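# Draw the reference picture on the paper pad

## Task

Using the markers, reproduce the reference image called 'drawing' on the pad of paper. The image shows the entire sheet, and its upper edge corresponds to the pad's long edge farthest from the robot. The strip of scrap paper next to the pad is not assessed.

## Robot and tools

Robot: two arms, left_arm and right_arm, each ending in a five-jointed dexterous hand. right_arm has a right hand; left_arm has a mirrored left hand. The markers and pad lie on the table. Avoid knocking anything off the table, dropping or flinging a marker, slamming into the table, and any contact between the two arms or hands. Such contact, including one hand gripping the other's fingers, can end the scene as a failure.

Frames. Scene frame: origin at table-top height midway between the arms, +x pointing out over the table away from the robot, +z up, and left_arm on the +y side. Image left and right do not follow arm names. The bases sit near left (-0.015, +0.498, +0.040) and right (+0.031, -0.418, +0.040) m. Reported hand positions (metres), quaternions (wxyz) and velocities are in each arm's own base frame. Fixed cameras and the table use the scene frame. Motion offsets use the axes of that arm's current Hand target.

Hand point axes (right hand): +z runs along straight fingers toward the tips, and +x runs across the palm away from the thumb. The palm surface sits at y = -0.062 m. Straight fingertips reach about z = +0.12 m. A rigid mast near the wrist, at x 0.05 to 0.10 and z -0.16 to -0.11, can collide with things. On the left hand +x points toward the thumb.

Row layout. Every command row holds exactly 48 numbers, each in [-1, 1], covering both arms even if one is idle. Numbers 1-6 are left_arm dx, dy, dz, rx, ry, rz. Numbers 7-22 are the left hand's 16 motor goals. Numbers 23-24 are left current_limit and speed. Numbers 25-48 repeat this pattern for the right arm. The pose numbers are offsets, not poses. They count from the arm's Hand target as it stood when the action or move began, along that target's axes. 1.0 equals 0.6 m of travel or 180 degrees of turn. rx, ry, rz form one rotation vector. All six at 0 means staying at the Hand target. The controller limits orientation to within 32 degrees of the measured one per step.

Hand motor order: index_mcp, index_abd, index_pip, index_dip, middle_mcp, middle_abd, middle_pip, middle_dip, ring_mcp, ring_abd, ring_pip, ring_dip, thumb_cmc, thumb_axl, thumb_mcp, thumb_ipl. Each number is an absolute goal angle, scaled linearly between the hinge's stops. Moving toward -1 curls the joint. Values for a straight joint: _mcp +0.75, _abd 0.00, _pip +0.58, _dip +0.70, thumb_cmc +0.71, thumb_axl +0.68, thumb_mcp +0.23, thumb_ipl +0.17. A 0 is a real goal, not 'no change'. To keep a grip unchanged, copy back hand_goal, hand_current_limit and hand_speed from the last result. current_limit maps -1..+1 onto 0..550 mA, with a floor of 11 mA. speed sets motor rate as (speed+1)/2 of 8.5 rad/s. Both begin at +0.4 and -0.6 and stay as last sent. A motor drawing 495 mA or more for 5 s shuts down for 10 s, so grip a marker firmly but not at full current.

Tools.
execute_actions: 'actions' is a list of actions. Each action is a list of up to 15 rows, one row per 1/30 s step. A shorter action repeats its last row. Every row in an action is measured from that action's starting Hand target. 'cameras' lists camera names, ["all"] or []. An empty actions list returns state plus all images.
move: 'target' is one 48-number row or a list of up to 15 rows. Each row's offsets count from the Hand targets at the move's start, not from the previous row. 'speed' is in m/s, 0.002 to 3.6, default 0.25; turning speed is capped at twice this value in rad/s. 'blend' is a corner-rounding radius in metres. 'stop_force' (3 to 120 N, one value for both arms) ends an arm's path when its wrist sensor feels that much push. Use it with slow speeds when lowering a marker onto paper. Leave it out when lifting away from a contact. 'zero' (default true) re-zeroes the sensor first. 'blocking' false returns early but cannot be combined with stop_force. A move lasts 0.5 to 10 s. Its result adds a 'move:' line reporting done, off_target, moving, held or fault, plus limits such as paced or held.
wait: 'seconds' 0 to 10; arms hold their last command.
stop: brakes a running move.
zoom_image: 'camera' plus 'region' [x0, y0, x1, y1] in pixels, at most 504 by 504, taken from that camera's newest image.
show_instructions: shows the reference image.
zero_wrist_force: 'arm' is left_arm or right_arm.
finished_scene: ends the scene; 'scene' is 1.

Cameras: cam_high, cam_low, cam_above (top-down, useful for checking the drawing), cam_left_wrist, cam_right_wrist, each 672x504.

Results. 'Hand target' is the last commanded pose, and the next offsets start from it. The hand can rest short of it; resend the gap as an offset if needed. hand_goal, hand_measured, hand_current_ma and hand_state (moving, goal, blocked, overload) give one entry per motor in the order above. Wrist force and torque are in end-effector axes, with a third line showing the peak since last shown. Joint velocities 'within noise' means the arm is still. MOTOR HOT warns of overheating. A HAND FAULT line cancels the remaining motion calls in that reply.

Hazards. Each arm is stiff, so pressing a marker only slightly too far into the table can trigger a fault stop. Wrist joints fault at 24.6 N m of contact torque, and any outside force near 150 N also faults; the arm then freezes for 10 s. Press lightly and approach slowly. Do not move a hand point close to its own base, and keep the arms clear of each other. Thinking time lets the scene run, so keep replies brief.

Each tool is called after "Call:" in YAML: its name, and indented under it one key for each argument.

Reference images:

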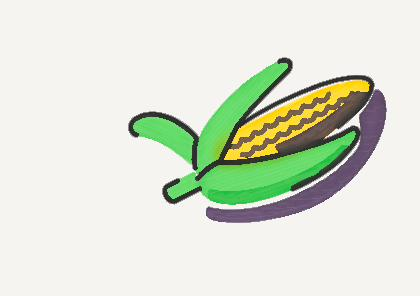

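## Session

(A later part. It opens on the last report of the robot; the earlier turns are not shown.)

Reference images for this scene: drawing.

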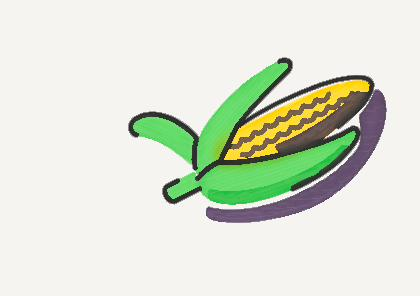

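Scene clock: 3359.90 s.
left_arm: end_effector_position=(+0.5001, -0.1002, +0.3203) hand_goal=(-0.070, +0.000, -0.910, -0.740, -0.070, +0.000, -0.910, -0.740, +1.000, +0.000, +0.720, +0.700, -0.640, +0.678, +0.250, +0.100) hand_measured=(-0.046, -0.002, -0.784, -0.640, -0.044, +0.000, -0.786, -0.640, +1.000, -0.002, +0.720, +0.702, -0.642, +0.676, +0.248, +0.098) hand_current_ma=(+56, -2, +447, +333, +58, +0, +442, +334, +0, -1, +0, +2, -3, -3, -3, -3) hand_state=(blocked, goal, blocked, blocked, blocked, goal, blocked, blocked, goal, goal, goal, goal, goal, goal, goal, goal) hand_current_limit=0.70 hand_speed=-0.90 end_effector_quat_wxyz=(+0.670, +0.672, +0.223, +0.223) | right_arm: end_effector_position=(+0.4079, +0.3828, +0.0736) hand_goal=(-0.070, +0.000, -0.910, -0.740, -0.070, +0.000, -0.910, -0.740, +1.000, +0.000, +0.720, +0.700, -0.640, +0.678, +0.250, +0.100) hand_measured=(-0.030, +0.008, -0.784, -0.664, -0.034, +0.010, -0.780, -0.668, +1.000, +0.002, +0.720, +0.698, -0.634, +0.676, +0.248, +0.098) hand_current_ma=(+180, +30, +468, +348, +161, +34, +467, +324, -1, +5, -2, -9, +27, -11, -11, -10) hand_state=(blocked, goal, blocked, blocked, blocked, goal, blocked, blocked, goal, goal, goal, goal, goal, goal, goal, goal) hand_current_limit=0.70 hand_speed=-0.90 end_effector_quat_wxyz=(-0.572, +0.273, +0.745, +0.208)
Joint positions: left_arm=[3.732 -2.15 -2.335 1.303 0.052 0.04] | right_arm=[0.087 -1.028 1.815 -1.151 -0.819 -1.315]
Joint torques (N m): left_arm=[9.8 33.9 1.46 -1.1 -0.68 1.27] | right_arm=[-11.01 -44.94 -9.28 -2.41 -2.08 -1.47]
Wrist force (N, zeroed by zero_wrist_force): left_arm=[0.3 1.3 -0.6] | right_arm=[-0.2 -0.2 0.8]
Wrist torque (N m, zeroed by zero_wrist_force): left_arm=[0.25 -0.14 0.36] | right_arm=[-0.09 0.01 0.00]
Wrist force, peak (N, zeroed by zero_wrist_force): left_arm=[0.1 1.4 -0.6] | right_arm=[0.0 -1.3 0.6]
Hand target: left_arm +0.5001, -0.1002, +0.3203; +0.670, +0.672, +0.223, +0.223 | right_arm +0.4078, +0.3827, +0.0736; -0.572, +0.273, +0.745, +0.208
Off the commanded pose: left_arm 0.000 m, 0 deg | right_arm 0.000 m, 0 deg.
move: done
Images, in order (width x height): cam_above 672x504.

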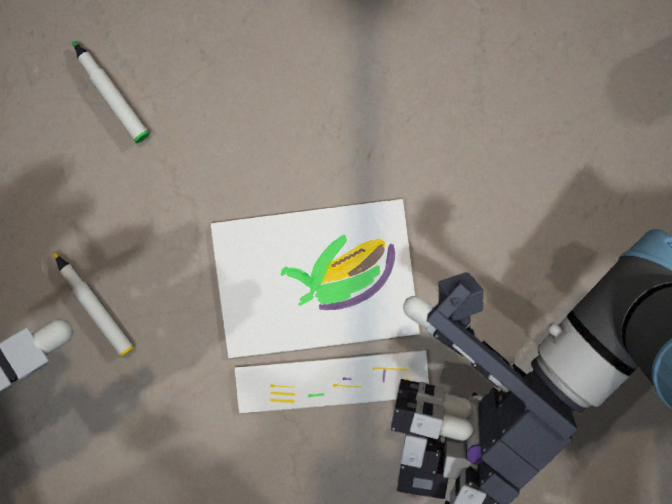

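Call:
move:
  target:
    - [0,0,0,0,0,0,-0.07,0,-0.91,-0.74,-0.07,0,-0.91,-0.74,1,0,0.72,0.7,-0.64,0.678,0.25,0.1,0.7,-0.9, -0.05508,0.29789,-0.06198,0,0,0,-0.07,0,-0.91,-0.74,-0.07,0,-0.91,-0.74,1,0,0.72,0.7,-0.64,0.678,0.25,0.1,0.7,-0.9]
    - [0,0,0,0,0,0,-0.07,0,-0.91,-0.74,-0.07,0,-0.91,-0.74,1,0,0.72,0.7,-0.64,0.678,0.25,0.1,0.7,-0.9, -0.06796,0.29789,-0.05853,0,0,0,-0.07,0,-0.91,-0.74,-0.07,0,-0.91,-0.74,1,0,0.72,0.7,-0.64,0.678,0.25,0.1,0.7,-0.9]
    - [0,0,0,0,0,0,-0.07,0,-0.91,-0.74,-0.07,0,-0.91,-0.74,1,0,0.72,0.7,-0.64,0.678,0.25,0.1,0.7,-0.9, -0.06727,0.30442,-0.0559,0,0,0,-0.07,0,-0.91,-0.74,-0.07,0,-0.91,-0.74,1,0,0.72,0.7,-0.64,0.678,0.25,0.1,0.7,-0.9]
    - [0,0,0,0,0,0,-0.07,0,-0.91,-0.74,-0.07,0,-0.91,-0.74,1,0,0.72,0.7,-0.64,0.678,0.25,0.1,0.7,-0.9, -0.06557,0.30168,-0.04959,0,0,0,-0.07,0,-0.91,-0.74,-0.07,0,-0.91,-0.74,1,0,0.72,0.7,-0.64,0.678,0.25,0.1,0.7,-0.9]
    - [0,0,0,0,0,0,-0.07,0,-0.91,-0.74,-0.07,0,-0.91,-0.74,1,0,0.72,0.7,-0.64,0.678,0.25,0.1,0.7,-0.9, -0.06487,0.30822,-0.04695,0,0,0,-0.07,0,-0.91,-0.74,-0.07,0,-0.91,-0.74,1,0,0.72,0.7,-0.64,0.678,0.25,0.1,0.7,-0.9]
    - [0,0,0,0,0,0,-0.07,0,-0.91,-0.74,-0.07,0,-0.91,-0.74,1,0,0.72,0.7,-0.64,0.678,0.25,0.1,0.7,-0.9, -0.06317,0.30547,-0.04064,0,0,0,-0.07,0,-0.91,-0.74,-0.07,0,-0.91,-0.74,1,0,0.72,0.7,-0.64,0.678,0.25,0.1,0.7,-0.9]
    - [0,0,0,0,0,0,-0.07,0,-0.91,-0.74,-0.07,0,-0.91,-0.74,1,0,0.72,0.7,-0.64,0.678,0.25,0.1,0.7,-0.9, -0.06247,0.31201,-0.038,0,0,0,-0.07,0,-0.91,-0.74,-0.07,0,-0.91,-0.74,1,0,0.72,0.7,-0.64,0.678,0.25,0.1,0.7,-0.9]
    - [0,0,0,0,0,0,-0.07,0,-0.91,-0.74,-0.07,0,-0.91,-0.74,1,0,0.72,0.7,-0.64,0.678,0.25,0.1,0.7,-0.9, -0.06077,0.30926,-0.03169,0,0,0,-0.07,0,-0.91,-0.74,-0.07,0,-0.91,-0.74,1,0,0.72,0.7,-0.64,0.678,0.25,0.1,0.7,-0.9]
    - [0,0,0,0,0,0,-0.07,0,-0.91,-0.74,-0.07,0,-0.91,-0.74,1,0,0.72,0.7,-0.64,0.678,0.25,0.1,0.7,-0.9, -0.06007,0.3158,-0.02905,0,0,0,-0.07,0,-0.91,-0.74,-0.07,0,-0.91,-0.74,1,0,0.72,0.7,-0.64,0.678,0.25,0.1,0.7,-0.9]
    - [0,0,0,0,0,0,-0.07,0,-0.91,-0.74,-0.07,0,-0.91,-0.74,1,0,0.72,0.7,-0.64,0.678,0.25,0.1,0.7,-0.9, -0.05837,0.31306,-0.02274,0,0,0,-0.07,0,-0.91,-0.74,-0.07,0,-0.91,-0.74,1,0,0.72,0.7,-0.64,0.678,0.25,0.1,0.7,-0.9]
    - [0,0,0,0,0,0,-0.07,0,-0.91,-0.74,-0.07,0,-0.91,-0.74,1,0,0.72,0.7,-0.64,0.678,0.25,0.1,0.7,-0.9, -0.05767,0.31959,-0.02011,0,0,0,-0.07,0,-0.91,-0.74,-0.07,0,-0.91,-0.74,1,0,0.72,0.7,-0.64,0.678,0.25,0.1,0.7,-0.9]
    - [0,0,0,0,0,0,-0.07,0,-0.91,-0.74,-0.07,0,-0.91,-0.74,1,0,0.72,0.7,-0.64,0.678,0.25,0.1,0.7,-0.9, -0.05597,0.31685,-0.01379,0,0,0,-0.07,0,-0.91,-0.74,-0.07,0,-0.91,-0.74,1,0,0.72,0.7,-0.64,0.678,0.25,0.1,0.7,-0.9]
    - [0,0,0,0,0,0,-0.07,0,-0.91,-0.74,-0.07,0,-0.91,-0.74,1,0,0.72,0.7,-0.64,0.678,0.25,0.1,0.7,-0.9, -0.05527,0.32338,-0.01116,0,0,0,-0.07,0,-0.91,-0.74,-0.07,0,-0.91,-0.74,1,0,0.72,0.7,-0.64,0.678,0.25,0.1,0.7,-0.9]
    - [0,0,0,0,0,0,-0.07,0,-0.91,-0.74,-0.07,0,-0.91,-0.74,1,0,0.72,0.7,-0.64,0.678,0.25,0.1,0.7,-0.9, -0.05358,0.32064,-0.00484,0,0,0,-0.07,0,-0.91,-0.74,-0.07,0,-0.91,-0.74,1,0,0.72,0.7,-0.64,0.678,0.25,0.1,0.7,-0.9]
    - [0,0,0,0,0,0,-0.07,0,-0.91,-0.74,-0.07,0,-0.91,-0.74,1,0,0.72,0.7,-0.64,0.678,0.25,0.1,0.7,-0.9, -0.05288,0.32718,-0.00221,0,0,0,-0.07,0,-0.91,-0.74,-0.07,0,-0.91,-0.74,1,0,0.72,0.7,-0.64,0.678,0.25,0.1,0.7,-0.9]
  speed: [0.15,0.02,0.018,0.018,0.018,0.018,0.018,0.018,0.018,0.018,0.018,0.018,0.018,0.018,0.018]
  blend: [0.002,0.0005,0.0005,0.0005,0.0005,0.0005,0.0005,0.0005,0.0005,0.0005,0.0005,0.0005,0.0005,0.0005,0]

Call:
move:
  target:
    - [0,0,0,0,0,0,-0.07,0,-0.91,-0.74,-0.07,0,-0.91,-0.74,1,0,0.72,0.7,-0.64,0.678,0.25,0.1,0.7,-0.9, 0.0017,-0.00275,0.00632,0,0,0,-0.07,0,-0.91,-0.74,-0.07,0,-0.91,-0.74,1,0,0.72,0.7,-0.64,0.678,0.25,0.1,0.7,-0.9]
    - [0,0,0,0,0,0,-0.07,0,-0.91,-0.74,-0.07,0,-0.91,-0.74,1,0,0.72,0.7,-0.64,0.678,0.25,0.1,0.7,-0.9, 0.0024,0.00379,0.00895,0,0,0,-0.07,0,-0.91,-0.74,-0.07,0,-0.91,-0.74,1,0,0.72,0.7,-0.64,0.678,0.25,0.1,0.7,-0.9]
    - [0,0,0,0,0,0,-0.07,0,-0.91,-0.74,-0.07,0,-0.91,-0.74,1,0,0.72,0.7,-0.64,0.678,0.25,0.1,0.7,-0.9, 0.0041,0.00104,0.01527,0,0,0,-0.07,0,-0.91,-0.74,-0.07,0,-0.91,-0.74,1,0,0.72,0.7,-0.64,0.678,0.25,0.1,0.7,-0.9]
    - [0,0,0,0,0,0,-0.07,0,-0.91,-0.74,-0.07,0,-0.91,-0.74,1,0,0.72,0.7,-0.64,0.678,0.25,0.1,0.7,-0.9, 0.0048,0.00758,0.0179,0,0,0,-0.07,0,-0.91,-0.74,-0.07,0,-0.91,-0.74,1,0,0.72,0.7,-0.64,0.678,0.25,0.1,0.7,-0.9]
    - [0,0,0,0,0,0,-0.07,0,-0.91,-0.74,-0.07,0,-0.91,-0.74,1,0,0.72,0.7,-0.64,0.678,0.25,0.1,0.7,-0.9, 0.01285,0.00758,0.01574,0,0,0,-0.07,0,-0.91,-0.74,-0.07,0,-0.91,-0.74,1,0,0.72,0.7,-0.64,0.678,0.25,0.1,0.7,-0.9]
    - [0,0,0,0,0,0,-0.07,0,-0.91,-0.74,-0.07,0,-0.91,-0.74,1,0,0.72,0.7,-0.64,0.678,0.25,0.1,0.7,-0.9, 0.01575,0.00678,0.02654,0,0,0,-0.07,0,-0.91,-0.74,-0.07,0,-0.91,-0.74,1,0,0.72,0.7,-0.64,0.678,0.25,0.1,0.7,-0.9]
    - [0,0,0,0,0,0,-0.07,0,-0.91,-0.74,-0.07,0,-0.91,-0.74,1,0,0.72,0.7,-0.64,0.678,0.25,0.1,0.7,-0.9, 0.0077,0.00678,0.0287,0,0,0,-0.07,0,-0.91,-0.74,-0.07,0,-0.91,-0.74,1,0,0.72,0.7,-0.64,0.678,0.25,0.1,0.7,-0.9]
    - [0,0,0,0,0,0,-0.07,0,-0.91,-0.74,-0.07,0,-0.91,-0.74,1,0,0.72,0.7,-0.64,0.678,0.25,0.1,0.7,-0.9, 0.007,0.00024,0.02607,0,0,0,-0.07,0,-0.91,-0.74,-0.07,0,-0.91,-0.74,1,0,0.72,0.7,-0.64,0.678,0.25,0.1,0.7,-0.9]
    - [0,0,0,0,0,0,-0.07,0,-0.91,-0.74,-0.07,0,-0.91,-0.74,1,0,0.72,0.7,-0.64,0.678,0.25,0.1,0.7,-0.9, 0.0053,0.00299,0.01975,0,0,0,-0.07,0,-0.91,-0.74,-0.07,0,-0.91,-0.74,1,0,0.72,0.7,-0.64,0.678,0.25,0.1,0.7,-0.9]
    - [0,0,0,0,0,0,-0.07,0,-0.91,-0.74,-0.07,0,-0.91,-0.74,1,0,0.72,0.7,-0.64,0.678,0.25,0.1,0.7,-0.9, 0.0046,-0.00355,0.01712,0,0,0,-0.07,0,-0.91,-0.74,-0.07,0,-0.91,-0.74,1,0,0.72,0.7,-0.64,0.678,0.25,0.1,0.7,-0.9]
    - [0,0,0,0,0,0,-0.07,0,-0.91,-0.74,-0.07,0,-0.91,-0.74,1,0,0.72,0.7,-0.64,0.678,0.25,0.1,0.7,-0.9, 0.0029,-0.0008,0.0108,0,0,0,-0.07,0,-0.91,-0.74,-0.07,0,-0.91,-0.74,1,0,0.72,0.7,-0.64,0.678,0.25,0.1,0.7,-0.9]
    - [0,0,0,0,0,0,-0.07,0,-0.91,-0.74,-0.07,0,-0.91,-0.74,1,0,0.72,0.7,-0.64,0.678,0.25,0.1,0.7,-0.9, 0.0022,-0.00734,0.00817,0,0,0,-0.07,0,-0.91,-0.74,-0.07,0,-0.91,-0.74,1,0,0.72,0.7,-0.64,0.678,0.25,0.1,0.7,-0.9]
    - [0,0,0,0,0,0,-0.07,0,-0.91,-0.74,-0.07,0,-0.91,-0.74,1,0,0.72,0.7,-0.64,0.678,0.25,0.1,0.7,-0.9, 0.00051,-0.0046,0.00185,0,0,0,-0.07,0,-0.91,-0.74,-0.07,0,-0.91,-0.74,1,0,0.72,0.7,-0.64,0.678,0.25,0.1,0.7,-0.9]
    - [0,0,0,0,0,0,-0.07,0,-0.91,-0.74,-0.07,0,-0.91,-0.74,1,0,0.72,0.7,-0.64,0.678,0.25,0.1,0.7,-0.9, -0.00019,-0.01113,-0.00078,0,0,0,-0.07,0,-0.91,-0.74,-0.07,0,-0.91,-0.74,1,0,0.72,0.7,-0.64,0.678,0.25,0.1,0.7,-0.9]
    - [0,0,0,0,0,0,-0.07,0,-0.91,-0.74,-0.07,0,-0.91,-0.74,1,0,0.72,0.7,-0.64,0.678,0.25,0.1,0.7,-0.9, -0.00189,-0.00839,-0.00709,0,0,0,-0.07,0,-0.91,-0.74,-0.07,0,-0.91,-0.74,1,0,0.72,0.7,-0.64,0.678,0.25,0.1,0.7,-0.9]
  speed: [0.018,0.018,0.018,0.018,0.04,0.05,0.02,0.018,0.018,0.018,0.018,0.018,0.018,0.018,0.018]
  blend: [0.0005,0.0005,0.0005,0.0005,0.001,0.001,0.0005,0.0005,0.0005,0.0005,0.0005,0.0005,0.0005,0.0005,0]

Call:
move:
  target:
    - [0,0,0,0,0,0,-0.07,0,-0.91,-0.74,-0.07,0,-0.91,-0.74,1,0,0.72,0.7,-0.64,0.678,0.25,0.1,0.7,-0.9, -0.0007,-0.00653,-0.00264,0,0,0,-0.07,0,-0.91,-0.74,-0.07,0,-0.91,-0.74,1,0,0.72,0.7,-0.64,0.678,0.25,0.1,0.7,-0.9]
    - [0,0,0,0,0,0,-0.07,0,-0.91,-0.74,-0.07,0,-0.91,-0.74,1,0,0.72,0.7,-0.64,0.678,0.25,0.1,0.7,-0.9, -0.0024,-0.00379,-0.00895,0,0,0,-0.07,0,-0.91,-0.74,-0.07,0,-0.91,-0.74,1,0,0.72,0.7,-0.64,0.678,0.25,0.1,0.7,-0.9]
    - [0,0,0,0,0,0,-0.07,0,-0.91,-0.74,-0.07,0,-0.91,-0.74,1,0,0.72,0.7,-0.64,0.678,0.25,0.1,0.7,-0.9, -0.0031,-0.01032,-0.01159,0,0,0,-0.07,0,-0.91,-0.74,-0.07,0,-0.91,-0.74,1,0,0.72,0.7,-0.64,0.678,0.25,0.1,0.7,-0.9]
    - [0,0,0,0,0,0,-0.07,0,-0.91,-0.74,-0.07,0,-0.91,-0.74,1,0,0.72,0.7,-0.64,0.678,0.25,0.1,0.7,-0.9, -0.0048,-0.00758,-0.0179,0,0,0,-0.07,0,-0.91,-0.74,-0.07,0,-0.91,-0.74,1,0,0.72,0.7,-0.64,0.678,0.25,0.1,0.7,-0.9]
    - [0,0,0,0,0,0,-0.07,0,-0.91,-0.74,-0.07,0,-0.91,-0.74,1,0,0.72,0.7,-0.64,0.678,0.25,0.1,0.7,-0.9, 0.00808,-0.00758,-0.02135,0,0,0,-0.07,0,-0.91,-0.74,-0.07,0,-0.91,-0.74,1,0,0.72,0.7,-0.64,0.678,0.25,0.1,0.7,-0.9]
    - [0,0,0,0,0,0,-0.07,0,-0.91,-0.74,-0.07,0,-0.91,-0.74,1,0,0.72,0.7,-0.64,0.678,0.25,0.1,0.7,-0.9, 0.34685,-0.76889,-0.48721,0,0,0,-0.07,0,-0.91,-0.74,-0.07,0,-0.91,-0.74,1,0,0.72,0.7,-0.64,0.678,0.25,0.1,0.7,-0.9]
  speed: [0.018,0.018,0.018,0.018,0.05,0.25]
  blend: [0.0005,0.0005,0.0005,0.0005,0.003,0]
  cameras: ["cam_high","cam_above"]

Call:
zoom_image:
  camera: "cam_above"
  region: [270, 220, 420, 340]

Scene clock: 3429.57 s.
left_arm: end_effector_position=(+0.5001, -0.1002, +0.3203) hand_goal=(-0.070, +0.000, -0.910, -0.740, -0.070, +0.000, -0.910, -0.740, +1.000, +0.000, +0.720, +0.700, -0.640, +0.678, +0.250, +0.100) hand_measured=(-0.046, -0.002, -0.784, -0.640, -0.044, +0.000, -0.786, -0.640, +1.000, -0.002, +0.720, +0.702, -0.642, +0.676, +0.248, +0.098) hand_current_ma=(+56, -2, +447, +333, +58, +0, +442, +334, +0, -1, +0, +2, -3, -3, -3, -3) hand_state=(blocked, goal, blocked, blocked, blocked, goal, blocked, blocked, goal, goal, goal, goal, goal, goal, goal, goal) hand_current_limit=0.70 hand_speed=-0.90 end_effector_quat_wxyz=(+0.670, +0.672, +0.223, +0.223) | right_arm: end_effector_position=(+0.5415, +0.5267, +0.0429) hand_goal=(-0.070, +0.000, -0.910, -0.740, -0.070, +0.000, -0.910, -0.740, +1.000, +0.000, +0.720, +0.700, -0.640, +0.678, +0.250, +0.100) hand_measured=(-0.030, +0.008, -0.784, -0.664, -0.034, +0.010, -0.780, -0.668, +1.000, +0.002, +0.720, +0.698, -0.634, +0.676, +0.248, +0.098) hand_current_ma=(+180, +30, +468, +348, +161, +34, +467, +324, -1, +5, -2, -9, +27, -11, -11, -10) hand_state=(blocked, goal, blocked, blocked, blocked, goal, blocked, blocked, goal, goal, goal, goal, goal, goal, goal, goal) hand_current_limit=0.70 hand_speed=-0.90 end_effector_quat_wxyz=(-0.572, +0.273, +0.745, +0.208)
Joint positions: left_arm=[3.732 -2.15 -2.335 1.303 0.052 0.04] | right_arm=[0.275 -0.651 1.203 -0.998 -0.645 -1.203]
Joint torques (N m): left_arm=[9.91 34.89 1.44 -1.17 -0.78 1.43] | right_arm=[10.94 -47.07 -27.12 2.58 3 1.37]
Wrist force (N, zeroed by zero_wrist_force): left_arm=[0.4 1.1 -0.5] | right_arm=[0.2 -0.2 0.3]
Wrist torque (N m, zeroed by zero_wrist_force): left_arm=[0.23 -0.15 0.36] | right_arm=[-0.05 -0.03 -0.06]
Wrist force, peak (N, zeroed by zero_wrist_force): left_arm=[0.3 1.5 -0.5] | right_arm=[0.0 -1.2 0.8]
Hand target: left_arm +0.5001, -0.1002, +0.3203; +0.670, +0.672, +0.223, +0.223 | right_arm +0.5415, +0.5267, +0.0429; -0.572, +0.273, +0.745, +0.208
Off the commanded pose: left_arm 0.000 m, 0 deg | right_arm 0.000 m, 0 deg.
move: done

Scene clock: 3433.23 s.
left_arm: end_effector_position=(+0.5001, -0.1002, +0.3203) hand_goal=(-0.070, +0.000, -0.910, -0.740, -0.070, +0.000, -0.910, -0.740, +1.000, +0.000, +0.720, +0.700, -0.640, +0.678, +0.250, +0.100) hand_measured=(-0.046, -0.002, -0.784, -0.640, -0.044, +0.000, -0.786, -0.640, +1.000, -0.002, +0.720, +0.702, -0.642, +0.676, +0.248, +0.098) hand_current_ma=(+56, -2, +447, +333, +58, +0, +442, +334, +0, -1, +0, +2, -3, -3, -3, -3) hand_state=(blocked, goal, blocked, blocked, blocked, goal, blocked, blocked, goal, goal, goal, goal, goal, goal, goal, goal) hand_current_limit=0.70 hand_speed=-0.90 end_effector_quat_wxyz=(+0.670, +0.672, +0.223, +0.223) | right_arm: end_effector_position=(+0.5416, +0.5200, +0.0430) hand_goal=(-0.070, +0.000, -0.910, -0.740, -0.070, +0.000, -0.910, -0.740, +1.000, +0.000, +0.720, +0.700, -0.640, +0.678, +0.250, +0.100) hand_measured=(-0.030, +0.008, -0.784, -0.664, -0.034, +0.010, -0.780, -0.668, +1.000, +0.002, +0.720, +0.698, -0.634, +0.676, +0.248, +0.098) hand_current_ma=(+180, +30, +468, +348, +161, +34, +467, +324, -1, +5, -2, -9, +27, -11, -11, -10) hand_state=(blocked, goal, blocked, blocked, blocked, goal, blocked, blocked, goal, goal, goal, goal, goal, goal, goal, goal) hand_current_limit=0.70 hand_speed=-0.90 end_effector_quat_wxyz=(-0.572, +0.273, +0.745, +0.208)
Joint positions: left_arm=[3.732 -2.15 -2.335 1.303 0.052 0.04] | right_arm=[0.266 -0.657 1.213 -0.998 -0.653 -1.21]
Joint torques (N m): left_arm=[9.93 34.74 0.93 -1.16 -0.68 1.2] | right_arm=[-10.87 -45.78 -26.6 2.32 -1.82 -1.56]
Wrist force (N, zeroed by zero_wrist_force): left_arm=[0.1 1.3 -0.6] | right_arm=[0.1 0.1 0.2]
Wrist torque (N m, zeroed by zero_wrist_force): left_arm=[0.25 -0.10 0.34] | right_arm=[-0.01 -0.01 0.03]
Wrist force, peak (N, zeroed by zero_wrist_force): left_arm=[0.4 1.3 -0.7] | right_arm=[0.8 -0.4 -0.1]
Hand target: left_arm +0.5001, -0.1002, +0.3203; +0.670, +0.672, +0.223, +0.223 | right_arm +0.5416, +0.5200, +0.0429; -0.572, +0.273, +0.745, +0.208
Off the commanded pose: left_arm 0.000 m, 0 deg | right_arm 0.000 m, 0 deg.
move: done

Scene clock: 3437.17 s.
left_arm: end_effector_position=(+0.5001, -0.1002, +0.3203) hand_goal=(-0.070, +0.000, -0.910, -0.740, -0.070, +0.000, -0.910, -0.740, +1.000, +0.000, +0.720, +0.700, -0.640, +0.678, +0.250, +0.100) hand_measured=(-0.046, -0.002, -0.784, -0.640, -0.044, +0.000, -0.786, -0.640, +1.000, -0.002, +0.720, +0.702, -0.642, +0.676, +0.248, +0.098) hand_current_ma=(+56, -2, +447, +333, +58, +0, +442, +334, +0, -1, +0, +2, -3, -3, -3, -3) hand_state=(blocked, goal, blocked, blocked, blocked, goal, blocked, blocked, goal, goal, goal, goal, goal, goal, goal, goal) hand_current_limit=0.70 hand_speed=-0.90 end_effector_quat_wxyz=(+0.670, +0.672, +0.223, +0.223) | right_arm: end_effector_position=(+0.4195, +0.0206, +0.3207) hand_goal=(-0.070, +0.000, -0.910, -0.740, -0.070, +0.000, -0.910, -0.740, +1.000, +0.000, +0.720, +0.700, -0.640, +0.678, +0.250, +0.100) hand_measured=(-0.030, +0.008, -0.784, -0.664, -0.034, +0.010, -0.780, -0.668, +1.000, +0.002, +0.720, +0.698, -0.634, +0.676, +0.248, +0.098) hand_current_ma=(+180, +30, +467, +348, +161, +34, +468, +324, -1, +5, -2, -9, +27, -11, -11, -10) hand_state=(blocked, goal, blocked, blocked, blocked, goal, blocked, blocked, goal, goal, goal, goal, goal, goal, goal, goal) hand_current_limit=0.70 hand_speed=-0.90 end_effector_quat_wxyz=(-0.572, +0.273, +0.745, +0.208)
Joint positions: left_arm=[3.732 -2.15 -2.335 1.303 0.052 0.04] | right_arm=[-0.573 -1.254 1.428 -0.438 -1.449 -1.536]
Joint torques (N m): left_arm=[9.84 35.02 1.63 -1.1 -0.61 1.34] | right_arm=[-11.27 -26.05 -25.93 3.87 -2.66 -1.58]
Wrist force (N, zeroed by zero_wrist_force): left_arm=[0.3 1.1 -0.7] | right_arm=[-0.2 -0.2 0.4]
Wrist torque (N m, zeroed by zero_wrist_force): left_arm=[0.24 -0.12 0.35] | right_arm=[-0.06 0.00 -0.03]
Wrist force, peak (N, zeroed by zero_wrist_force): left_arm=[0.4 1.5 -0.7] | right_arm=[-0.6 1.2 0.9]
Hand target: left_arm +0.5001, -0.1002, +0.3203; +0.670, +0.672, +0.223, +0.223 | right_arm +0.4195, +0.0205, +0.3207; -0.572, +0.273, +0.745, +0.208
Off the commanded pose: left_arm 0.000 m, 0 deg | right_arm 0.000 m, 0 deg.
move: done
Images, in order (width x height): cam_high 672x504, cam_above 672x504.

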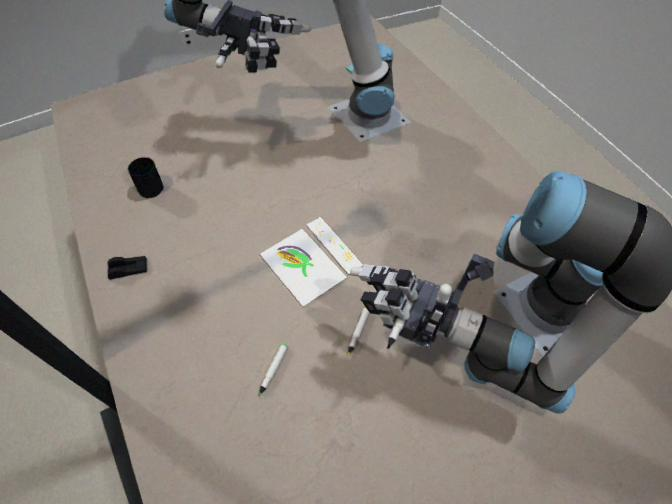

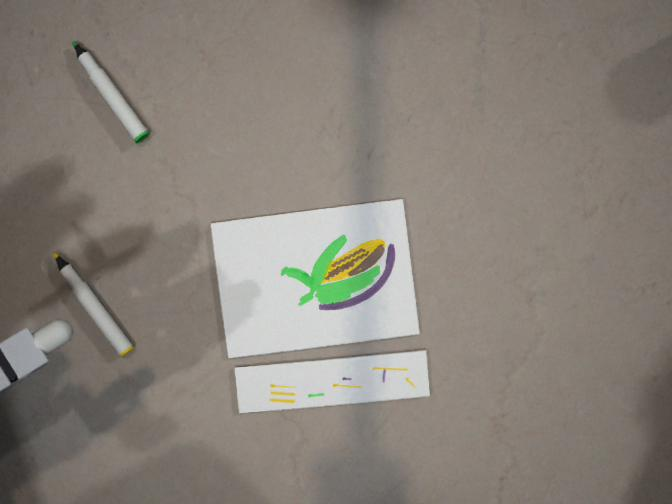

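Scaled by 3.360.

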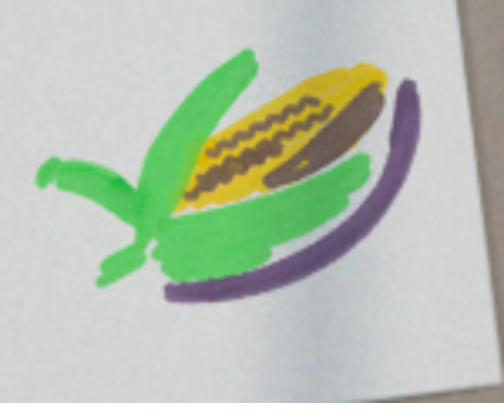

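Call:
move:
  target:
    - [-0.0825,0,0.2503,0,0,0,-0.07,0,-0.91,-0.74,-0.07,0,-0.91,-0.74,1,0,0.72,0.7,-0.64,0.678,0.25,0.1,0.7,-0.9, 0,0,0,0,0,0,-0.07,0,-0.91,-0.74,-0.07,0,-0.91,-0.74,1,0,0.72,0.7,-0.64,0.678,0.25,0.1,0.7,-0.9]
    - [-0.4895,-0.2,0.5285,0.4094,-0.3084,-0.3333,-0.07,0,-0.91,-0.74,-0.07,0,-0.91,-0.74,1,0,0.72,0.7,-0.64,0.678,0.25,0.1,0.7,-0.9, 0,0,0,0,0,0,-0.07,0,-0.91,-0.74,-0.07,0,-0.91,-0.74,1,0,0.72,0.7,-0.64,0.678,0.25,0.1,0.7,-0.9]
  speed: [0.2,0.25]
  blend: [0.02,0]
  cameras: ["cam_high","cam_above","cam_left_wrist"]

Scene clock: 3456.80 s.
left_arm: end_effector_position=(+0.4545, -0.5299, +0.1998) hand_goal=(-0.070, +0.000, -0.910, -0.740, -0.070, +0.000, -0.910, -0.740, +1.000, +0.000, +0.720, +0.700, -0.640, +0.678, +0.250, +0.100) hand_measured=(-0.046, -0.002, -0.784, -0.640, -0.046, +0.000, -0.786, -0.640, +1.000, +0.002, +0.720, +0.702, -0.634, +0.676, +0.248, +0.098) hand_current_ma=(+55, -2, +447, +333, +56, +0, +442, +334, +0, +1, +0, +2, +8, -3, -2, -3) hand_state=(blocked, goal, blocked, blocked, blocked, goal, blocked, blocked, goal, goal, goal, goal, goal, goal, goal, goal) hand_current_limit=0.70 hand_speed=-0.90 end_effector_quat_wxyz=(+0.208, +0.745, +0.273, -0.572) | right_arm: end_effector_position=(+0.4195, +0.0205, +0.3207) hand_goal=(-0.070, +0.000, -0.910, -0.740, -0.070, +0.000, -0.910, -0.740, +1.000, +0.000, +0.720, +0.700, -0.640, +0.678, +0.250, +0.100) hand_measured=(-0.030, +0.008, -0.784, -0.664, -0.034, +0.010, -0.780, -0.668, +1.000, +0.002, +0.720, +0.698, -0.634, +0.676, +0.248, +0.098) hand_current_ma=(+180, +30, +468, +348, +161, +34, +468, +324, -1, +5, -2, -9, +27, -11, -11, -10) hand_state=(blocked, goal, blocked, blocked, blocked, goal, blocked, blocked, goal, goal, goal, goal, goal, goal, goal, goal) hand_current_limit=0.70 hand_speed=-0.90 end_effector_quat_wxyz=(-0.572, +0.273, +0.745, +0.208)
Joint positions: left_arm=[2.824 -2.144 -1.389 -2.278 0.607 1.17] | right_arm=[-0.573 -1.254 1.428 -0.438 -1.449 -1.536]
Joint torques (N m): left_arm=[-10.54 35.43 31.35 -1.53 0.57 1.98] | right_arm=[-10.93 -26.21 -28.53 3.66 -2.5 -1.69]
Wrist force (N, zeroed by zero_wrist_force): left_arm=[-0.1 0.0 -0.4] | right_arm=[-0.2 0.1 0.5]
Wrist torque (N m, zeroed by zero_wrist_force): left_arm=[0.03 0.00 -0.01] | right_arm=[-0.02 0.00 -0.03]
Wrist force, peak (N, zeroed by zero_wrist_force): left_arm=[0.8 1.2 -1.6] | right_arm=[-0.4 -0.3 0.6]
Hand target: left_arm +0.4545, -0.5299, +0.1998; +0.208, +0.745, +0.273, -0.572 | right_arm +0.4195, +0.0205, +0.3207; -0.572, +0.273, +0.745, +0.208
Off the commanded pose: left_arm 0.000 m, 0 deg | right_arm 0.000 m, 0 deg.
move: done
camera_calibration:
cam_left_wrist: T_world_to_cam=[[-0.536039, 0.300979, 0.788716, 0.209038], [0.282141, 0.944433, -0.168649, 0.352619], [-0.79565, 0.132127, -0.591172, 0.667761], [0, 0, 0, 1]] pos_world=[0.543868, -0.484171, 0.289359]
Images, in order (width x height): cam_high 672x504, cam_above 672x504, cam_left_wrist 672x504.

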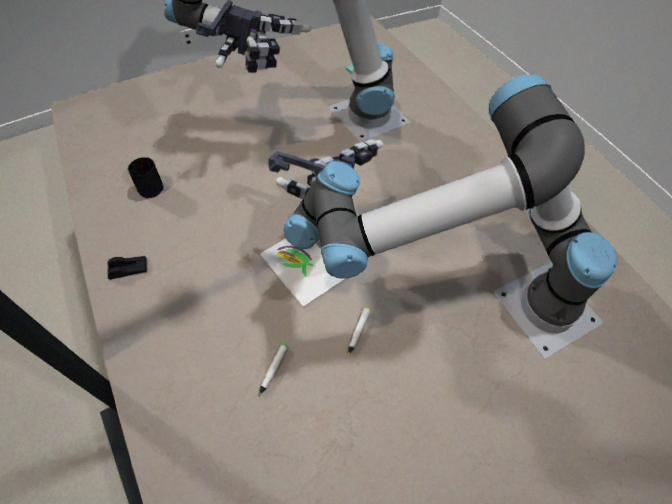

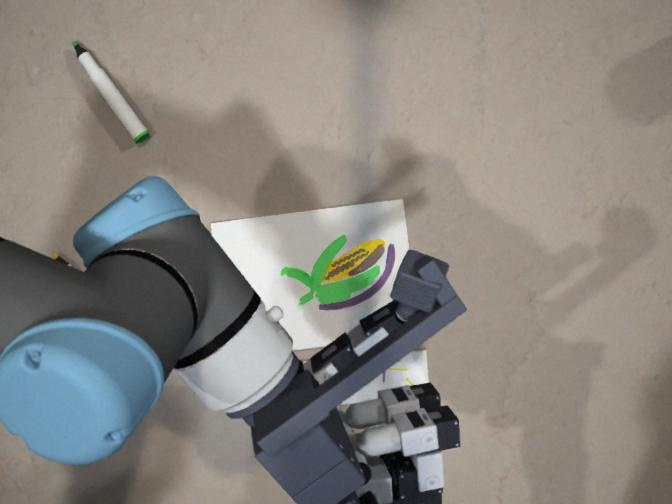

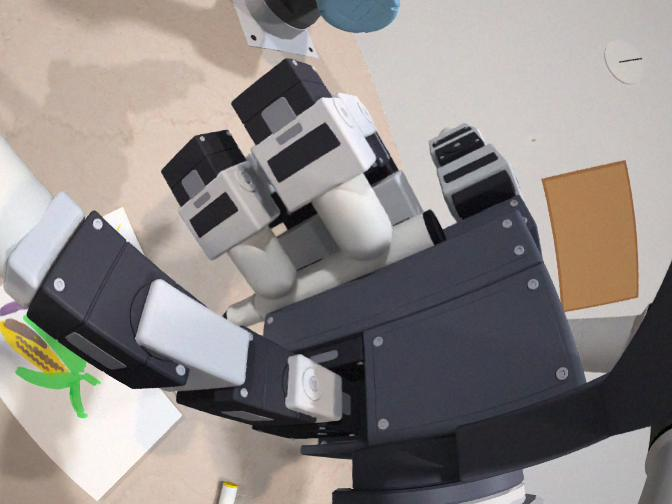

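Call:
move:
  target: [0.20934,0.03393,0.0867,0,0,0,-0.07,0,-0.91,-0.74,-0.07,0,-0.91,-0.74,1,0,0.72,0.7,-0.64,0.678,0.25,0.1,0.7,-0.9, 0,0,0,0,0,0,-0.07,0,-0.91,-0.74,-0.07,0,-0.91,-0.74,1,0,0.72,0.7,-0.64,0.678,0.25,0.1,0.7,-0.9]
  speed: 0.15

Call:
zero_wrist_force:
  arm: "left_arm"

Call:
move:
  target:
    - [0.01932,0,0.00518,0,0,0,-0.07,0,-0.91,-0.74,-0.07,0,-0.91,-0.74,1,0,0.72,0.7,-0.64,0.678,0.25,0.1,0.7,-0.9, 0,0,0,0,0,0,-0.07,0,-0.91,-0.74,-0.07,0,-0.91,-0.74,1,0,0.72,0.7,-0.64,0.678,0.25,0.1,0.7,-0.9]
    - [0.04829,0,0.01294,0,0,0,-0.07,0,-0.91,-0.74,-0.07,0,-0.91,-0.74,1,0,0.72,0.7,-0.64,0.678,0.25,0.1,0.7,-0.9, 0,0,0,0,0,0,-0.07,0,-0.91,-0.74,-0.07,0,-0.91,-0.74,1,0,0.72,0.7,-0.64,0.678,0.25,0.1,0.7,-0.9]
  speed: [0.02,0.004]
  blend: [0.001,0]
  stop_force: 3

Scene clock: 3467.07 s.
left_arm: end_effector_position=(+0.4538, -0.5564, +0.0649) hand_goal=(-0.070, +0.000, -0.910, -0.740, -0.070, +0.000, -0.910, -0.740, +1.000, +0.000, +0.720, +0.700, -0.640, +0.678, +0.250, +0.100) hand_measured=(-0.046, -0.002, -0.784, -0.640, -0.046, +0.000, -0.786, -0.640, +1.000, +0.002, +0.720, +0.702, -0.634, +0.676, +0.248, +0.098) hand_current_ma=(+54, -2, +447, +333, +56, +0, +442, +334, +0, +1, +0, +2, +9, -3, -2, -3) hand_state=(blocked, goal, blocked, blocked, blocked, goal, blocked, blocked, goal, goal, goal, goal, goal, goal, goal, goal) hand_current_limit=0.70 hand_speed=-0.90 end_effector_quat_wxyz=(+0.208, +0.745, +0.273, -0.572) | right_arm: end_effector_position=(+0.4195, +0.0205, +0.3207) hand_goal=(-0.070, +0.000, -0.910, -0.740, -0.070, +0.000, -0.910, -0.740, +1.000, +0.000, +0.720, +0.700, -0.640, +0.678, +0.250, +0.100) hand_measured=(-0.030, +0.008, -0.784, -0.664, -0.034, +0.010, -0.780, -0.668, +1.000, +0.002, +0.720, +0.698, -0.634, +0.676, +0.248, +0.098) hand_current_ma=(+180, +30, +468, +348, +161, +34, +467, +324, -1, +5, -2, -9, +27, -11, -11, -10) hand_state=(blocked, goal, blocked, blocked, blocked, goal, blocked, blocked, goal, goal, goal, goal, goal, goal, goal, goal) hand_current_limit=0.70 hand_speed=-0.90 end_effector_quat_wxyz=(-0.572, +0.273, +0.745, +0.208)
Joint positions: left_arm=[2.785 -2.328 -1.464 -1.992 0.572 1.137] | right_arm=[-0.573 -1.254 1.428 -0.438 -1.449 -1.536]
Joint torques (N m): left_arm=[-10.26 39.09 27.46 2.38 -1.92 -1.28] | right_arm=[-9.96 -26.14 -26.97 3.93 -2.42 -1.52]
Wrist force (N, zeroed by zero_wrist_force): left_arm=[-0.1 -0.3 -0.3] | right_arm=[0.0 -0.2 0.5]
Wrist torque (N m, zeroed by zero_wrist_force): left_arm=[-0.01 0.00 0.10] | right_arm=[-0.06 -0.03 -0.01]
Wrist force, peak (N, zeroed by zero_wrist_force): left_arm=[-1.2 -0.4 -0.9] | right_arm=[-0.3 0.1 0.6]
Hand target: left_arm +0.4539, -0.5565, +0.0649; +0.208, +0.745, +0.273, -0.572 | right_arm +0.4195, +0.0205, +0.3207; -0.572, +0.273, +0.745, +0.208
Off the commanded pose: left_arm 0.000 m, 0 deg | right_arm 0.000 m, 0 deg.
move: done

Wrist force sensor zeroed.

Scene clock: 3470.77 s.
left_arm: end_effector_position=(+0.4538, -0.5564, +0.0449) hand_goal=(-0.070, +0.000, -0.910, -0.740, -0.070, +0.000, -0.910, -0.740, +1.000, +0.000, +0.720, +0.700, -0.640, +0.678, +0.250, +0.100) hand_measured=(-0.046, +0.000, -0.784, -0.642, -0.046, +0.000, -0.786, -0.642, +1.000, +0.002, +0.720, +0.702, -0.634, +0.676, +0.248, +0.098) hand_current_ma=(+54, +0, +447, +327, +56, +0, +442, +326, +0, +1, +0, +2, +9, -3, -2, -3) hand_state=(blocked, goal, blocked, blocked, blocked, goal, blocked, blocked, goal, goal, goal, goal, goal, goal, goal, goal) hand_current_limit=0.70 hand_speed=-0.90 end_effector_quat_wxyz=(+0.208, +0.745, +0.273, -0.572) | right_arm: end_effector_position=(+0.4195, +0.0205, +0.3207) hand_goal=(-0.070, +0.000, -0.910, -0.740, -0.070, +0.000, -0.910, -0.740, +1.000, +0.000, +0.720, +0.700, -0.640, +0.678, +0.250, +0.100) hand_measured=(-0.030, +0.008, -0.784, -0.664, -0.034, +0.010, -0.780, -0.668, +1.000, +0.002, +0.720, +0.698, -0.634, +0.676, +0.248, +0.098) hand_current_ma=(+180, +30, +468, +348, +161, +34, +467, +324, -1, +5, -2, -9, +27, -11, -11, -10) hand_state=(blocked, goal, blocked, blocked, blocked, goal, blocked, blocked, goal, goal, goal, goal, goal, goal, goal, goal) hand_current_limit=0.70 hand_speed=-0.90 end_effector_quat_wxyz=(-0.572, +0.273, +0.745, +0.208)
Joint positions: left_arm=[2.785 -2.357 -1.472 -1.955 0.572 1.137] | right_arm=[-0.573 -1.254 1.428 -0.438 -1.449 -1.536]
Joint torques (N m): left_arm=[8.12 53.7 18.31 -0.88 0.29 1.75] | right_arm=[-11.71 -26.25 -28.4 3.61 -2.34 -1.61]
Wrist force (N, zeroed by zero_wrist_force): left_arm=[-4.1 0.5 -0.6] | right_arm=[0.0 -0.1 0.3]
Wrist torque (N m, zeroed by zero_wrist_force): left_arm=[0.11 0.20 -0.27] | right_arm=[-0.03 -0.02 -0.01]
Wrist force, peak (N, zeroed by zero_wrist_force): left_arm=[-4.7 0.1 -0.6] | right_arm=[-0.5 -0.3 0.7]
Hand target: left_arm +0.4539, -0.5564, +0.0449; +0.208, +0.745, +0.273, -0.572 (not the last commanded pose) | right_arm +0.4195, +0.0205, +0.3207; -0.572, +0.273, +0.745, +0.208
Off the commanded pose: left_arm 0.010 m, 0 deg | right_arm 0.000 m, 0 deg.
move: contact (left_arm); path passed 1 of 2 targets

Call:
move:
  target:
    - [-0.01288,0,-0.00345,0,0,0,-0.07,0,-0.91,-0.74,-0.07,0,-0.91,-0.74,1,0,0.72,0.7,-0.64,0.678,0.25,0.1,0.7,-0.9, 0,0,0,0,0,0,-0.07,0,-0.91,-0.74,-0.07,0,-0.91,-0.74,1,0,0.72,0.7,-0.64,0.678,0.25,0.1,0.7,-0.9]
    - [0.0446,-0.00164,-0.21667,0,0,0,-0.07,0,-0.91,-0.74,-0.07,0,-0.91,-0.74,1,0,0.72,0.7,-0.64,0.678,0.25,0.1,0.7,-0.9, 0,0,0,0,0,0,-0.07,0,-0.91,-0.74,-0.07,0,-0.91,-0.74,1,0,0.72,0.7,-0.64,0.678,0.25,0.1,0.7,-0.9]
  speed: [0.05,0.15]
  blend: [0.003,0]

Scene clock: 3485.37 s.
left_arm: end_effector_position=(+0.5545, -0.4703, +0.0528) hand_goal=(-0.070, +0.000, -0.910, -0.740, -0.070, +0.000, -0.910, -0.740, +1.000, +0.000, +0.720, +0.700, -0.640, +0.678, +0.250, +0.100) hand_measured=(-0.046, +0.000, -0.784, -0.642, -0.046, +0.000, -0.786, -0.642, +1.000, +0.002, +0.720, +0.702, -0.634, +0.676, +0.248, +0.098) hand_current_ma=(+54, +0, +447, +326, +56, +0, +442, +326, +0, +1, +0, +2, +9, -3, -2, -3) hand_state=(blocked, goal, blocked, blocked, blocked, goal, blocked, blocked, goal, goal, goal, goal, goal, goal, goal, goal) hand_current_limit=0.70 hand_speed=-0.90 end_effector_quat_wxyz=(+0.208, +0.745, +0.273, -0.572) | right_arm: end_effector_position=(+0.4195, +0.0205, +0.3207) hand_goal=(-0.070, +0.000, -0.910, -0.740, -0.070, +0.000, -0.910, -0.740, +1.000, +0.000, +0.720, +0.700, -0.640, +0.678, +0.250, +0.100) hand_measured=(-0.030, +0.008, -0.784, -0.664, -0.034, +0.010, -0.780, -0.668, +1.000, +0.002, +0.720, +0.698, -0.634, +0.676, +0.248, +0.098) hand_current_ma=(+180, +30, +468, +348, +161, +34, +467, +324, -1, +5, -2, -9, +27, -11, -11, -10) hand_state=(blocked, goal, blocked, blocked, blocked, goal, blocked, blocked, goal, goal, goal, goal, goal, goal, goal, goal) hand_current_limit=0.70 hand_speed=-0.90 end_effector_quat_wxyz=(-0.572, +0.273, +0.745, +0.208)
Joint positions: left_arm=[2.948 -2.459 -1.231 -2.188 0.719 1.255] | right_arm=[-0.573 -1.254 1.428 -0.438 -1.449 -1.536]
Joint torques (N m): left_arm=[9.29 44.07 29.23 -1.34 0.86 1.87] | right_arm=[-10.07 -26.06 -26.97 3.68 -2.45 -1.36]
Wrist force (N, zeroed by zero_wrist_force): left_arm=[-0.1 0.1 0.0] | right_arm=[-0.2 -0.3 0.1]
Wrist torque (N m, zeroed by zero_wrist_force): left_arm=[0.02 0.02 -0.12] | right_arm=[-0.04 0.00 -0.03]
Wrist force, peak (N, zeroed by zero_wrist_force): left_arm=[-4.2 0.4 -0.8] | right_arm=[-0.7 -0.3 0.3]
Hand target: left_arm +0.5545, -0.4703, +0.0528; +0.208, +0.745, +0.273, -0.572 | right_arm +0.4195, +0.0205, +0.3207; -0.572, +0.273, +0.745, +0.208
Off the commanded pose: left_arm 0.000 m, 0 deg | right_arm 0.000 m, 0 deg.
move: done

Call:
move:
  target:
    - [0.0127,-0.00032,0.00472,0,0,0,-0.07,0,-0.91,-0.74,-0.07,0,-0.91,-0.74,1,0,0.72,0.7,-0.64,0.678,0.25,0.1,0.7,-0.9, 0,0,0,0,0,0,-0.07,0,-0.91,-0.74,-0.07,0,-0.91,-0.74,1,0,0.72,0.7,-0.64,0.678,0.25,0.1,0.7,-0.9]
    - [0.01402,0.00169,-0.00021,0,0,0,-0.07,0,-0.91,-0.74,-0.07,0,-0.91,-0.74,1,0,0.72,0.7,-0.64,0.678,0.25,0.1,0.7,-0.9, 0,0,0,0,0,0,-0.07,0,-0.91,-0.74,-0.07,0,-0.91,-0.74,1,0,0.72,0.7,-0.64,0.678,0.25,0.1,0.7,-0.9]
    - [0.01442,0.00888,-0.00175,0,0,0,-0.07,0,-0.91,-0.74,-0.07,0,-0.91,-0.74,1,0,0.72,0.7,-0.64,0.678,0.25,0.1,0.7,-0.9, 0,0,0,0,0,0,-0.07,0,-0.91,-0.74,-0.07,0,-0.91,-0.74,1,0,0.72,0.7,-0.64,0.678,0.25,0.1,0.7,-0.9]
    - [0.0138,0.01771,0.0004,0,0,0,-0.07,0,-0.91,-0.74,-0.07,0,-0.91,-0.74,1,0,0.72,0.7,-0.64,0.678,0.25,0.1,0.7,-0.9, 0,0,0,0,0,0,-0.07,0,-0.91,-0.74,-0.07,0,-0.91,-0.74,1,0,0.72,0.7,-0.64,0.678,0.25,0.1,0.7,-0.9]
    - [0.01207,0.02644,0.00669,0,0,0,-0.07,0,-0.91,-0.74,-0.07,0,-0.91,-0.74,1,0,0.72,0.7,-0.64,0.678,0.25,0.1,0.7,-0.9, 0,0,0,0,0,0,-0.07,0,-0.91,-0.74,-0.07,0,-0.91,-0.74,1,0,0.72,0.7,-0.64,0.678,0.25,0.1,0.7,-0.9]
    - [0.00977,0.03391,0.01507,0,0,0,-0.07,0,-0.91,-0.74,-0.07,0,-0.91,-0.74,1,0,0.72,0.7,-0.64,0.678,0.25,0.1,0.7,-0.9, 0,0,0,0,0,0,-0.07,0,-0.91,-0.74,-0.07,0,-0.91,-0.74,1,0,0.72,0.7,-0.64,0.678,0.25,0.1,0.7,-0.9]
    - [0.00703,0.03942,0.02514,0,0,0,-0.07,0,-0.91,-0.74,-0.07,0,-0.91,-0.74,1,0,0.72,0.7,-0.64,0.678,0.25,0.1,0.7,-0.9, 0,0,0,0,0,0,-0.07,0,-0.91,-0.74,-0.07,0,-0.91,-0.74,1,0,0.72,0.7,-0.64,0.678,0.25,0.1,0.7,-0.9]
    - [0.00431,0.04156,0.03518,0,0,0,-0.07,0,-0.91,-0.74,-0.07,0,-0.91,-0.74,1,0,0.72,0.7,-0.64,0.678,0.25,0.1,0.7,-0.9, 0,0,0,0,0,0,-0.07,0,-0.91,-0.74,-0.07,0,-0.91,-0.74,1,0,0.72,0.7,-0.64,0.678,0.25,0.1,0.7,-0.9]
    - [0.0024,0.0368,0.04229,0,0,0,-0.07,0,-0.91,-0.74,-0.07,0,-0.91,-0.74,1,0,0.72,0.7,-0.64,0.678,0.25,0.1,0.7,-0.9, 0,0,0,0,0,0,-0.07,0,-0.91,-0.74,-0.07,0,-0.91,-0.74,1,0,0.72,0.7,-0.64,0.678,0.25,0.1,0.7,-0.9]
    - [0.00076,0.03117,0.04843,0,0,0,-0.07,0,-0.91,-0.74,-0.07,0,-0.91,-0.74,1,0,0.72,0.7,-0.64,0.678,0.25,0.1,0.7,-0.9, 0,0,0,0,0,0,-0.07,0,-0.91,-0.74,-0.07,0,-0.91,-0.74,1,0,0.72,0.7,-0.64,0.678,0.25,0.1,0.7,-0.9]
    - [-0.00121,0.0277,0.05579,0,0,0,-0.07,0,-0.91,-0.74,-0.07,0,-0.91,-0.74,1,0,0.72,0.7,-0.64,0.678,0.25,0.1,0.7,-0.9, 0,0,0,0,0,0,-0.07,0,-0.91,-0.74,-0.07,0,-0.91,-0.74,1,0,0.72,0.7,-0.64,0.678,0.25,0.1,0.7,-0.9]
    - [-0.01409,0.0277,0.05234,0,0,0,-0.07,0,-0.91,-0.74,-0.07,0,-0.91,-0.74,1,0,0.72,0.7,-0.64,0.678,0.25,0.1,0.7,-0.9, 0,0,0,0,0,0,-0.07,0,-0.91,-0.74,-0.07,0,-0.91,-0.74,1,0,0.72,0.7,-0.64,0.678,0.25,0.1,0.7,-0.9]
    - [-0.01491,0.0103,0.05562,0,0,0,-0.07,0,-0.91,-0.74,-0.07,0,-0.91,-0.74,1,0,0.72,0.7,-0.64,0.678,0.25,0.1,0.7,-0.9, 0,0,0,0,0,0,-0.07,0,-0.91,-0.74,-0.07,0,-0.91,-0.74,1,0,0.72,0.7,-0.64,0.678,0.25,0.1,0.7,-0.9]
  speed: [0.02,0.04,0.04,0.05,0.05,0.05,0.05,0.05,0.05,0.05,0.05,0.06,0.08]
  blend: [0.001,0.001,0.002,0.002,0.002,0.002,0.002,0.0015,0.002,0.002,0.001,0.003,0]

Call:
move:
  target:
    - [0.01318,0,0.00345,0,0,0,-0.07,0,-0.91,-0.74,-0.07,0,-0.91,-0.74,1,0,0.72,0.7,-0.64,0.678,0.25,0.1,0.7,-0.9, 0,0,0,0,0,0,-0.07,0,-0.91,-0.74,-0.07,0,-0.91,-0.74,1,0,0.72,0.7,-0.64,0.678,0.25,0.1,0.7,-0.9]
    - [0.01355,-0.00888,0.0022,0,0,0,-0.07,0,-0.91,-0.74,-0.07,0,-0.91,-0.74,1,0,0.72,0.7,-0.64,0.678,0.25,0.1,0.7,-0.9, 0,0,0,0,0,0,-0.07,0,-0.91,-0.74,-0.07,0,-0.91,-0.74,1,0,0.72,0.7,-0.64,0.678,0.25,0.1,0.7,-0.9]
    - [0.01312,-0.01421,0.00385,0,0,0,-0.07,0,-0.91,-0.74,-0.07,0,-0.91,-0.74,1,0,0.72,0.7,-0.64,0.678,0.25,0.1,0.7,-0.9, 0,0,0,0,0,0,-0.07,0,-0.91,-0.74,-0.07,0,-0.91,-0.74,1,0,0.72,0.7,-0.64,0.678,0.25,0.1,0.7,-0.9]
    - [0.01126,-0.01597,0.01078,0,0,0,-0.07,0,-0.91,-0.74,-0.07,0,-0.91,-0.74,1,0,0.72,0.7,-0.64,0.678,0.25,0.1,0.7,-0.9, 0,0,0,0,0,0,-0.07,0,-0.91,-0.74,-0.07,0,-0.91,-0.74,1,0,0.72,0.7,-0.64,0.678,0.25,0.1,0.7,-0.9]
    - [0.0102,-0.01399,0.01469,0,0,0,-0.07,0,-0.91,-0.74,-0.07,0,-0.91,-0.74,1,0,0.72,0.7,-0.64,0.678,0.25,0.1,0.7,-0.9, 0,0,0,0,0,0,-0.07,0,-0.91,-0.74,-0.07,0,-0.91,-0.74,1,0,0.72,0.7,-0.64,0.678,0.25,0.1,0.7,-0.9]
    - [0.00965,-0.00403,0.01655,0,0,0,-0.07,0,-0.91,-0.74,-0.07,0,-0.91,-0.74,1,0,0.72,0.7,-0.64,0.678,0.25,0.1,0.7,-0.9, 0,0,0,0,0,0,-0.07,0,-0.91,-0.74,-0.07,0,-0.91,-0.74,1,0,0.72,0.7,-0.64,0.678,0.25,0.1,0.7,-0.9]
    - [0.00939,0.01385,0.01726,0,0,0,-0.07,0,-0.91,-0.74,-0.07,0,-0.91,-0.74,1,0,0.72,0.7,-0.64,0.678,0.25,0.1,0.7,-0.9, 0,0,0,0,0,0,-0.07,0,-0.91,-0.74,-0.07,0,-0.91,-0.74,1,0,0.72,0.7,-0.64,0.678,0.25,0.1,0.7,-0.9]
    - [-0.00379,0.01385,0.01381,0,0,0,-0.07,0,-0.91,-0.74,-0.07,0,-0.91,-0.74,1,0,0.72,0.7,-0.64,0.678,0.25,0.1,0.7,-0.9, 0,0,0,0,0,0,-0.07,0,-0.91,-0.74,-0.07,0,-0.91,-0.74,1,0,0.72,0.7,-0.64,0.678,0.25,0.1,0.7,-0.9]
    - [-0.0456,-0.25876,-0.00499,0,0,0,-0.07,0,-0.91,-0.74,-0.07,0,-0.91,-0.74,1,0,0.72,0.7,-0.64,0.678,0.25,0.1,0.7,-0.9, 0,0,0,0,0,0,-0.07,0,-0.91,-0.74,-0.07,0,-0.91,-0.74,1,0,0.72,0.7,-0.64,0.678,0.25,0.1,0.7,-0.9]
  speed: [0.02,0.04,0.04,0.04,0.04,0.05,0.05,0.06,0.2]
  blend: [0.001,0.0015,0.0015,0.001,0.0015,0.002,0.001,0.003,0]
  cameras: ["cam_above"]

Call:
zoom_image:
  camera: "cam_above"
  region: [260, 220, 410, 340]

Scene clock: 3545.43 s.
left_arm: end_effector_position=(+0.5321, -0.4973, +0.0527) hand_goal=(-0.070, +0.000, -0.910, -0.740, -0.070, +0.000, -0.910, -0.740, +1.000, +0.000, +0.720, +0.700, -0.640, +0.678, +0.250, +0.100) hand_measured=(-0.046, +0.002, -0.784, -0.648, -0.046, +0.004, -0.786, -0.648, +1.000, +0.002, +0.720, +0.702, -0.634, +0.676, +0.248, +0.098) hand_current_ma=(+54, +2, +447, +302, +56, +4, +442, +303, +0, +1, +0, +2, +9, -3, -2, -3) hand_state=(blocked, goal, blocked, blocked, blocked, goal, blocked, blocked, goal, goal, goal, goal, goal, goal, goal, goal) hand_current_limit=0.70 hand_speed=-0.90 end_effector_quat_wxyz=(+0.208, +0.745, +0.273, -0.572) | right_arm: end_effector_position=(+0.4195, +0.0205, +0.3207) hand_goal=(-0.070, +0.000, -0.910, -0.740, -0.070, +0.000, -0.910, -0.740, +1.000, +0.000, +0.720, +0.700, -0.640, +0.678, +0.250, +0.100) hand_measured=(-0.030, +0.008, -0.784, -0.664, -0.034, +0.010, -0.780, -0.668, +1.000, +0.002, +0.720, +0.698, -0.634, +0.676, +0.248, +0.098) hand_current_ma=(+180, +30, +468, +348, +161, +34, +467, +324, -1, +5, -2, -9, +27, -11, -11, -10) hand_state=(blocked, goal, blocked, blocked, blocked, goal, blocked, blocked, goal, goal, goal, goal, goal, goal, goal, goal) hand_current_limit=0.70 hand_speed=-0.90 end_effector_quat_wxyz=(-0.572, +0.273, +0.745, +0.208)
Joint positions: left_arm=[2.903 -2.435 -1.282 -2.14 0.678 1.227] | right_arm=[-0.573 -1.254 1.428 -0.438 -1.449 -1.536]
Joint torques (N m): left_arm=[8.29 59.78 8.48 1.92 0.72 1.96] | right_arm=[-9.59 -26.77 -27.29 3.84 -2.4 -1.23]
Wrist force (N, zeroed by zero_wrist_force): left_arm=[0.1 0.3 -0.2] | right_arm=[-0.3 0.0 0.5]
Wrist torque (N m, zeroed by zero_wrist_force): left_arm=[0.06 -0.01 -0.10] | right_arm=[-0.03 0.02 -0.03]
Wrist force, peak (N, zeroed by zero_wrist_force): left_arm=[-5.7 -1.3 -1.7] | right_arm=[-0.3 -0.3 0.7]
Hand target: left_arm +0.5321, -0.4973, +0.0528; +0.208, +0.745, +0.273, -0.572 | right_arm +0.4195, +0.0205, +0.3207; -0.572, +0.273, +0.745, +0.208
Off the commanded pose: left_arm 0.000 m, 0 deg | right_arm 0.000 m, 0 deg.
move: done

Scene clock: 3548.10 s.
left_arm: end_effector_position=(+0.4289, -0.3814, +0.0804) hand_goal=(-0.070, +0.000, -0.910, -0.740, -0.070, +0.000, -0.910, -0.740, +1.000, +0.000, +0.720, +0.700, -0.640, +0.678, +0.250, +0.100) hand_measured=(-0.046, +0.004, -0.784, -0.648, -0.046, +0.006, -0.786, -0.648, +1.000, +0.002, +0.720, +0.702, -0.634, +0.676, +0.248, +0.098) hand_current_ma=(+54, +4, +447, +295, +56, +6, +442, +294, +0, +1, +0, +2, +9, -3, -2, -3) hand_state=(blocked, goal, blocked, blocked, blocked, goal, blocked, blocked, goal, goal, goal, goal, goal, goal, goal, goal) hand_current_limit=0.70 hand_speed=-0.90 end_effector_quat_wxyz=(+0.208, +0.745, +0.273, -0.572) | right_arm: end_effector_position=(+0.4195, +0.0205, +0.3207) hand_goal=(-0.070, +0.000, -0.910, -0.740, -0.070, +0.000, -0.910, -0.740, +1.000, +0.000, +0.720, +0.700, -0.640, +0.678, +0.250, +0.100) hand_measured=(-0.030, +0.008, -0.784, -0.664, -0.034, +0.010, -0.780, -0.668, +1.000, +0.002, +0.720, +0.698, -0.634, +0.676, +0.248, +0.098) hand_current_ma=(+180, +30, +468, +348, +161, +34, +467, +324, -1, +5, -2, -9, +27, -11, -11, -10) hand_state=(blocked, goal, blocked, blocked, blocked, goal, blocked, blocked, goal, goal, goal, goal, goal, goal, goal, goal) hand_current_limit=0.70 hand_speed=-0.90 end_effector_quat_wxyz=(-0.572, +0.273, +0.745, +0.208)
Joint positions: left_arm=[3.061 -2.137 -1.749 -2.036 0.824 1.316] | right_arm=[-0.573 -1.254 1.428 -0.438 -1.449 -1.536]
Joint torques (N m): left_arm=[9.47 48.41 6.57 1.63 0.83 2.03] | right_arm=[-8.55 -27.02 -27.21 3.79 -2.4 -1.57]
Wrist force (N, zeroed by zero_wrist_force): left_arm=[-0.1 0.1 -0.1] | right_arm=[-0.3 0.2 0.3]
Wrist torque (N m, zeroed by zero_wrist_force): left_arm=[0.02 0.03 -0.11] | right_arm=[0.01 0.02 -0.03]
Wrist force, peak (N, zeroed by zero_wrist_force): left_arm=[-5.6 1.8 -2.0] | right_arm=[-0.4 -0.4 0.4]
Hand target: left_arm +0.4289, -0.3814, +0.0805; +0.208, +0.745, +0.273, -0.572 | right_arm +0.4195, +0.0205, +0.3207; -0.572, +0.273, +0.745, +0.208
Off the commanded pose: left_arm 0.000 m, 0 deg | right_arm 0.000 m, 0 deg.
move: done; blend cut to 0.0014 m at target 5
Images, in order (width x height): cam_above 672x504.

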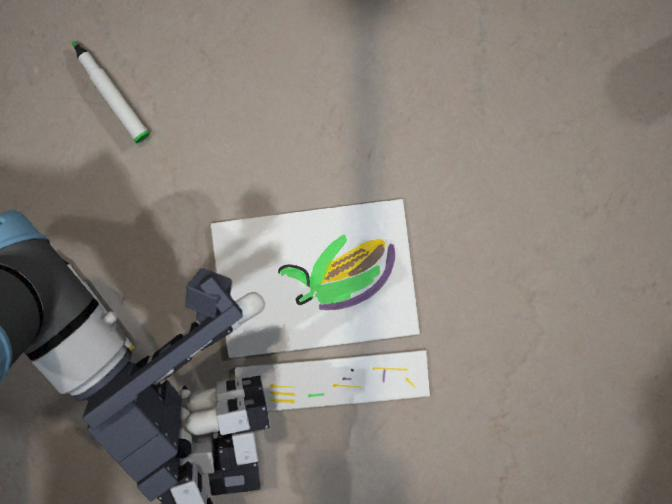

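Scaled by 3.360.

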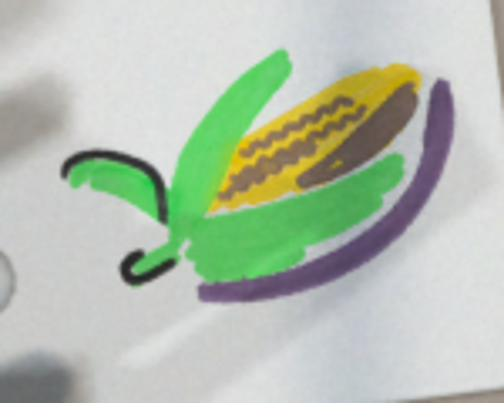

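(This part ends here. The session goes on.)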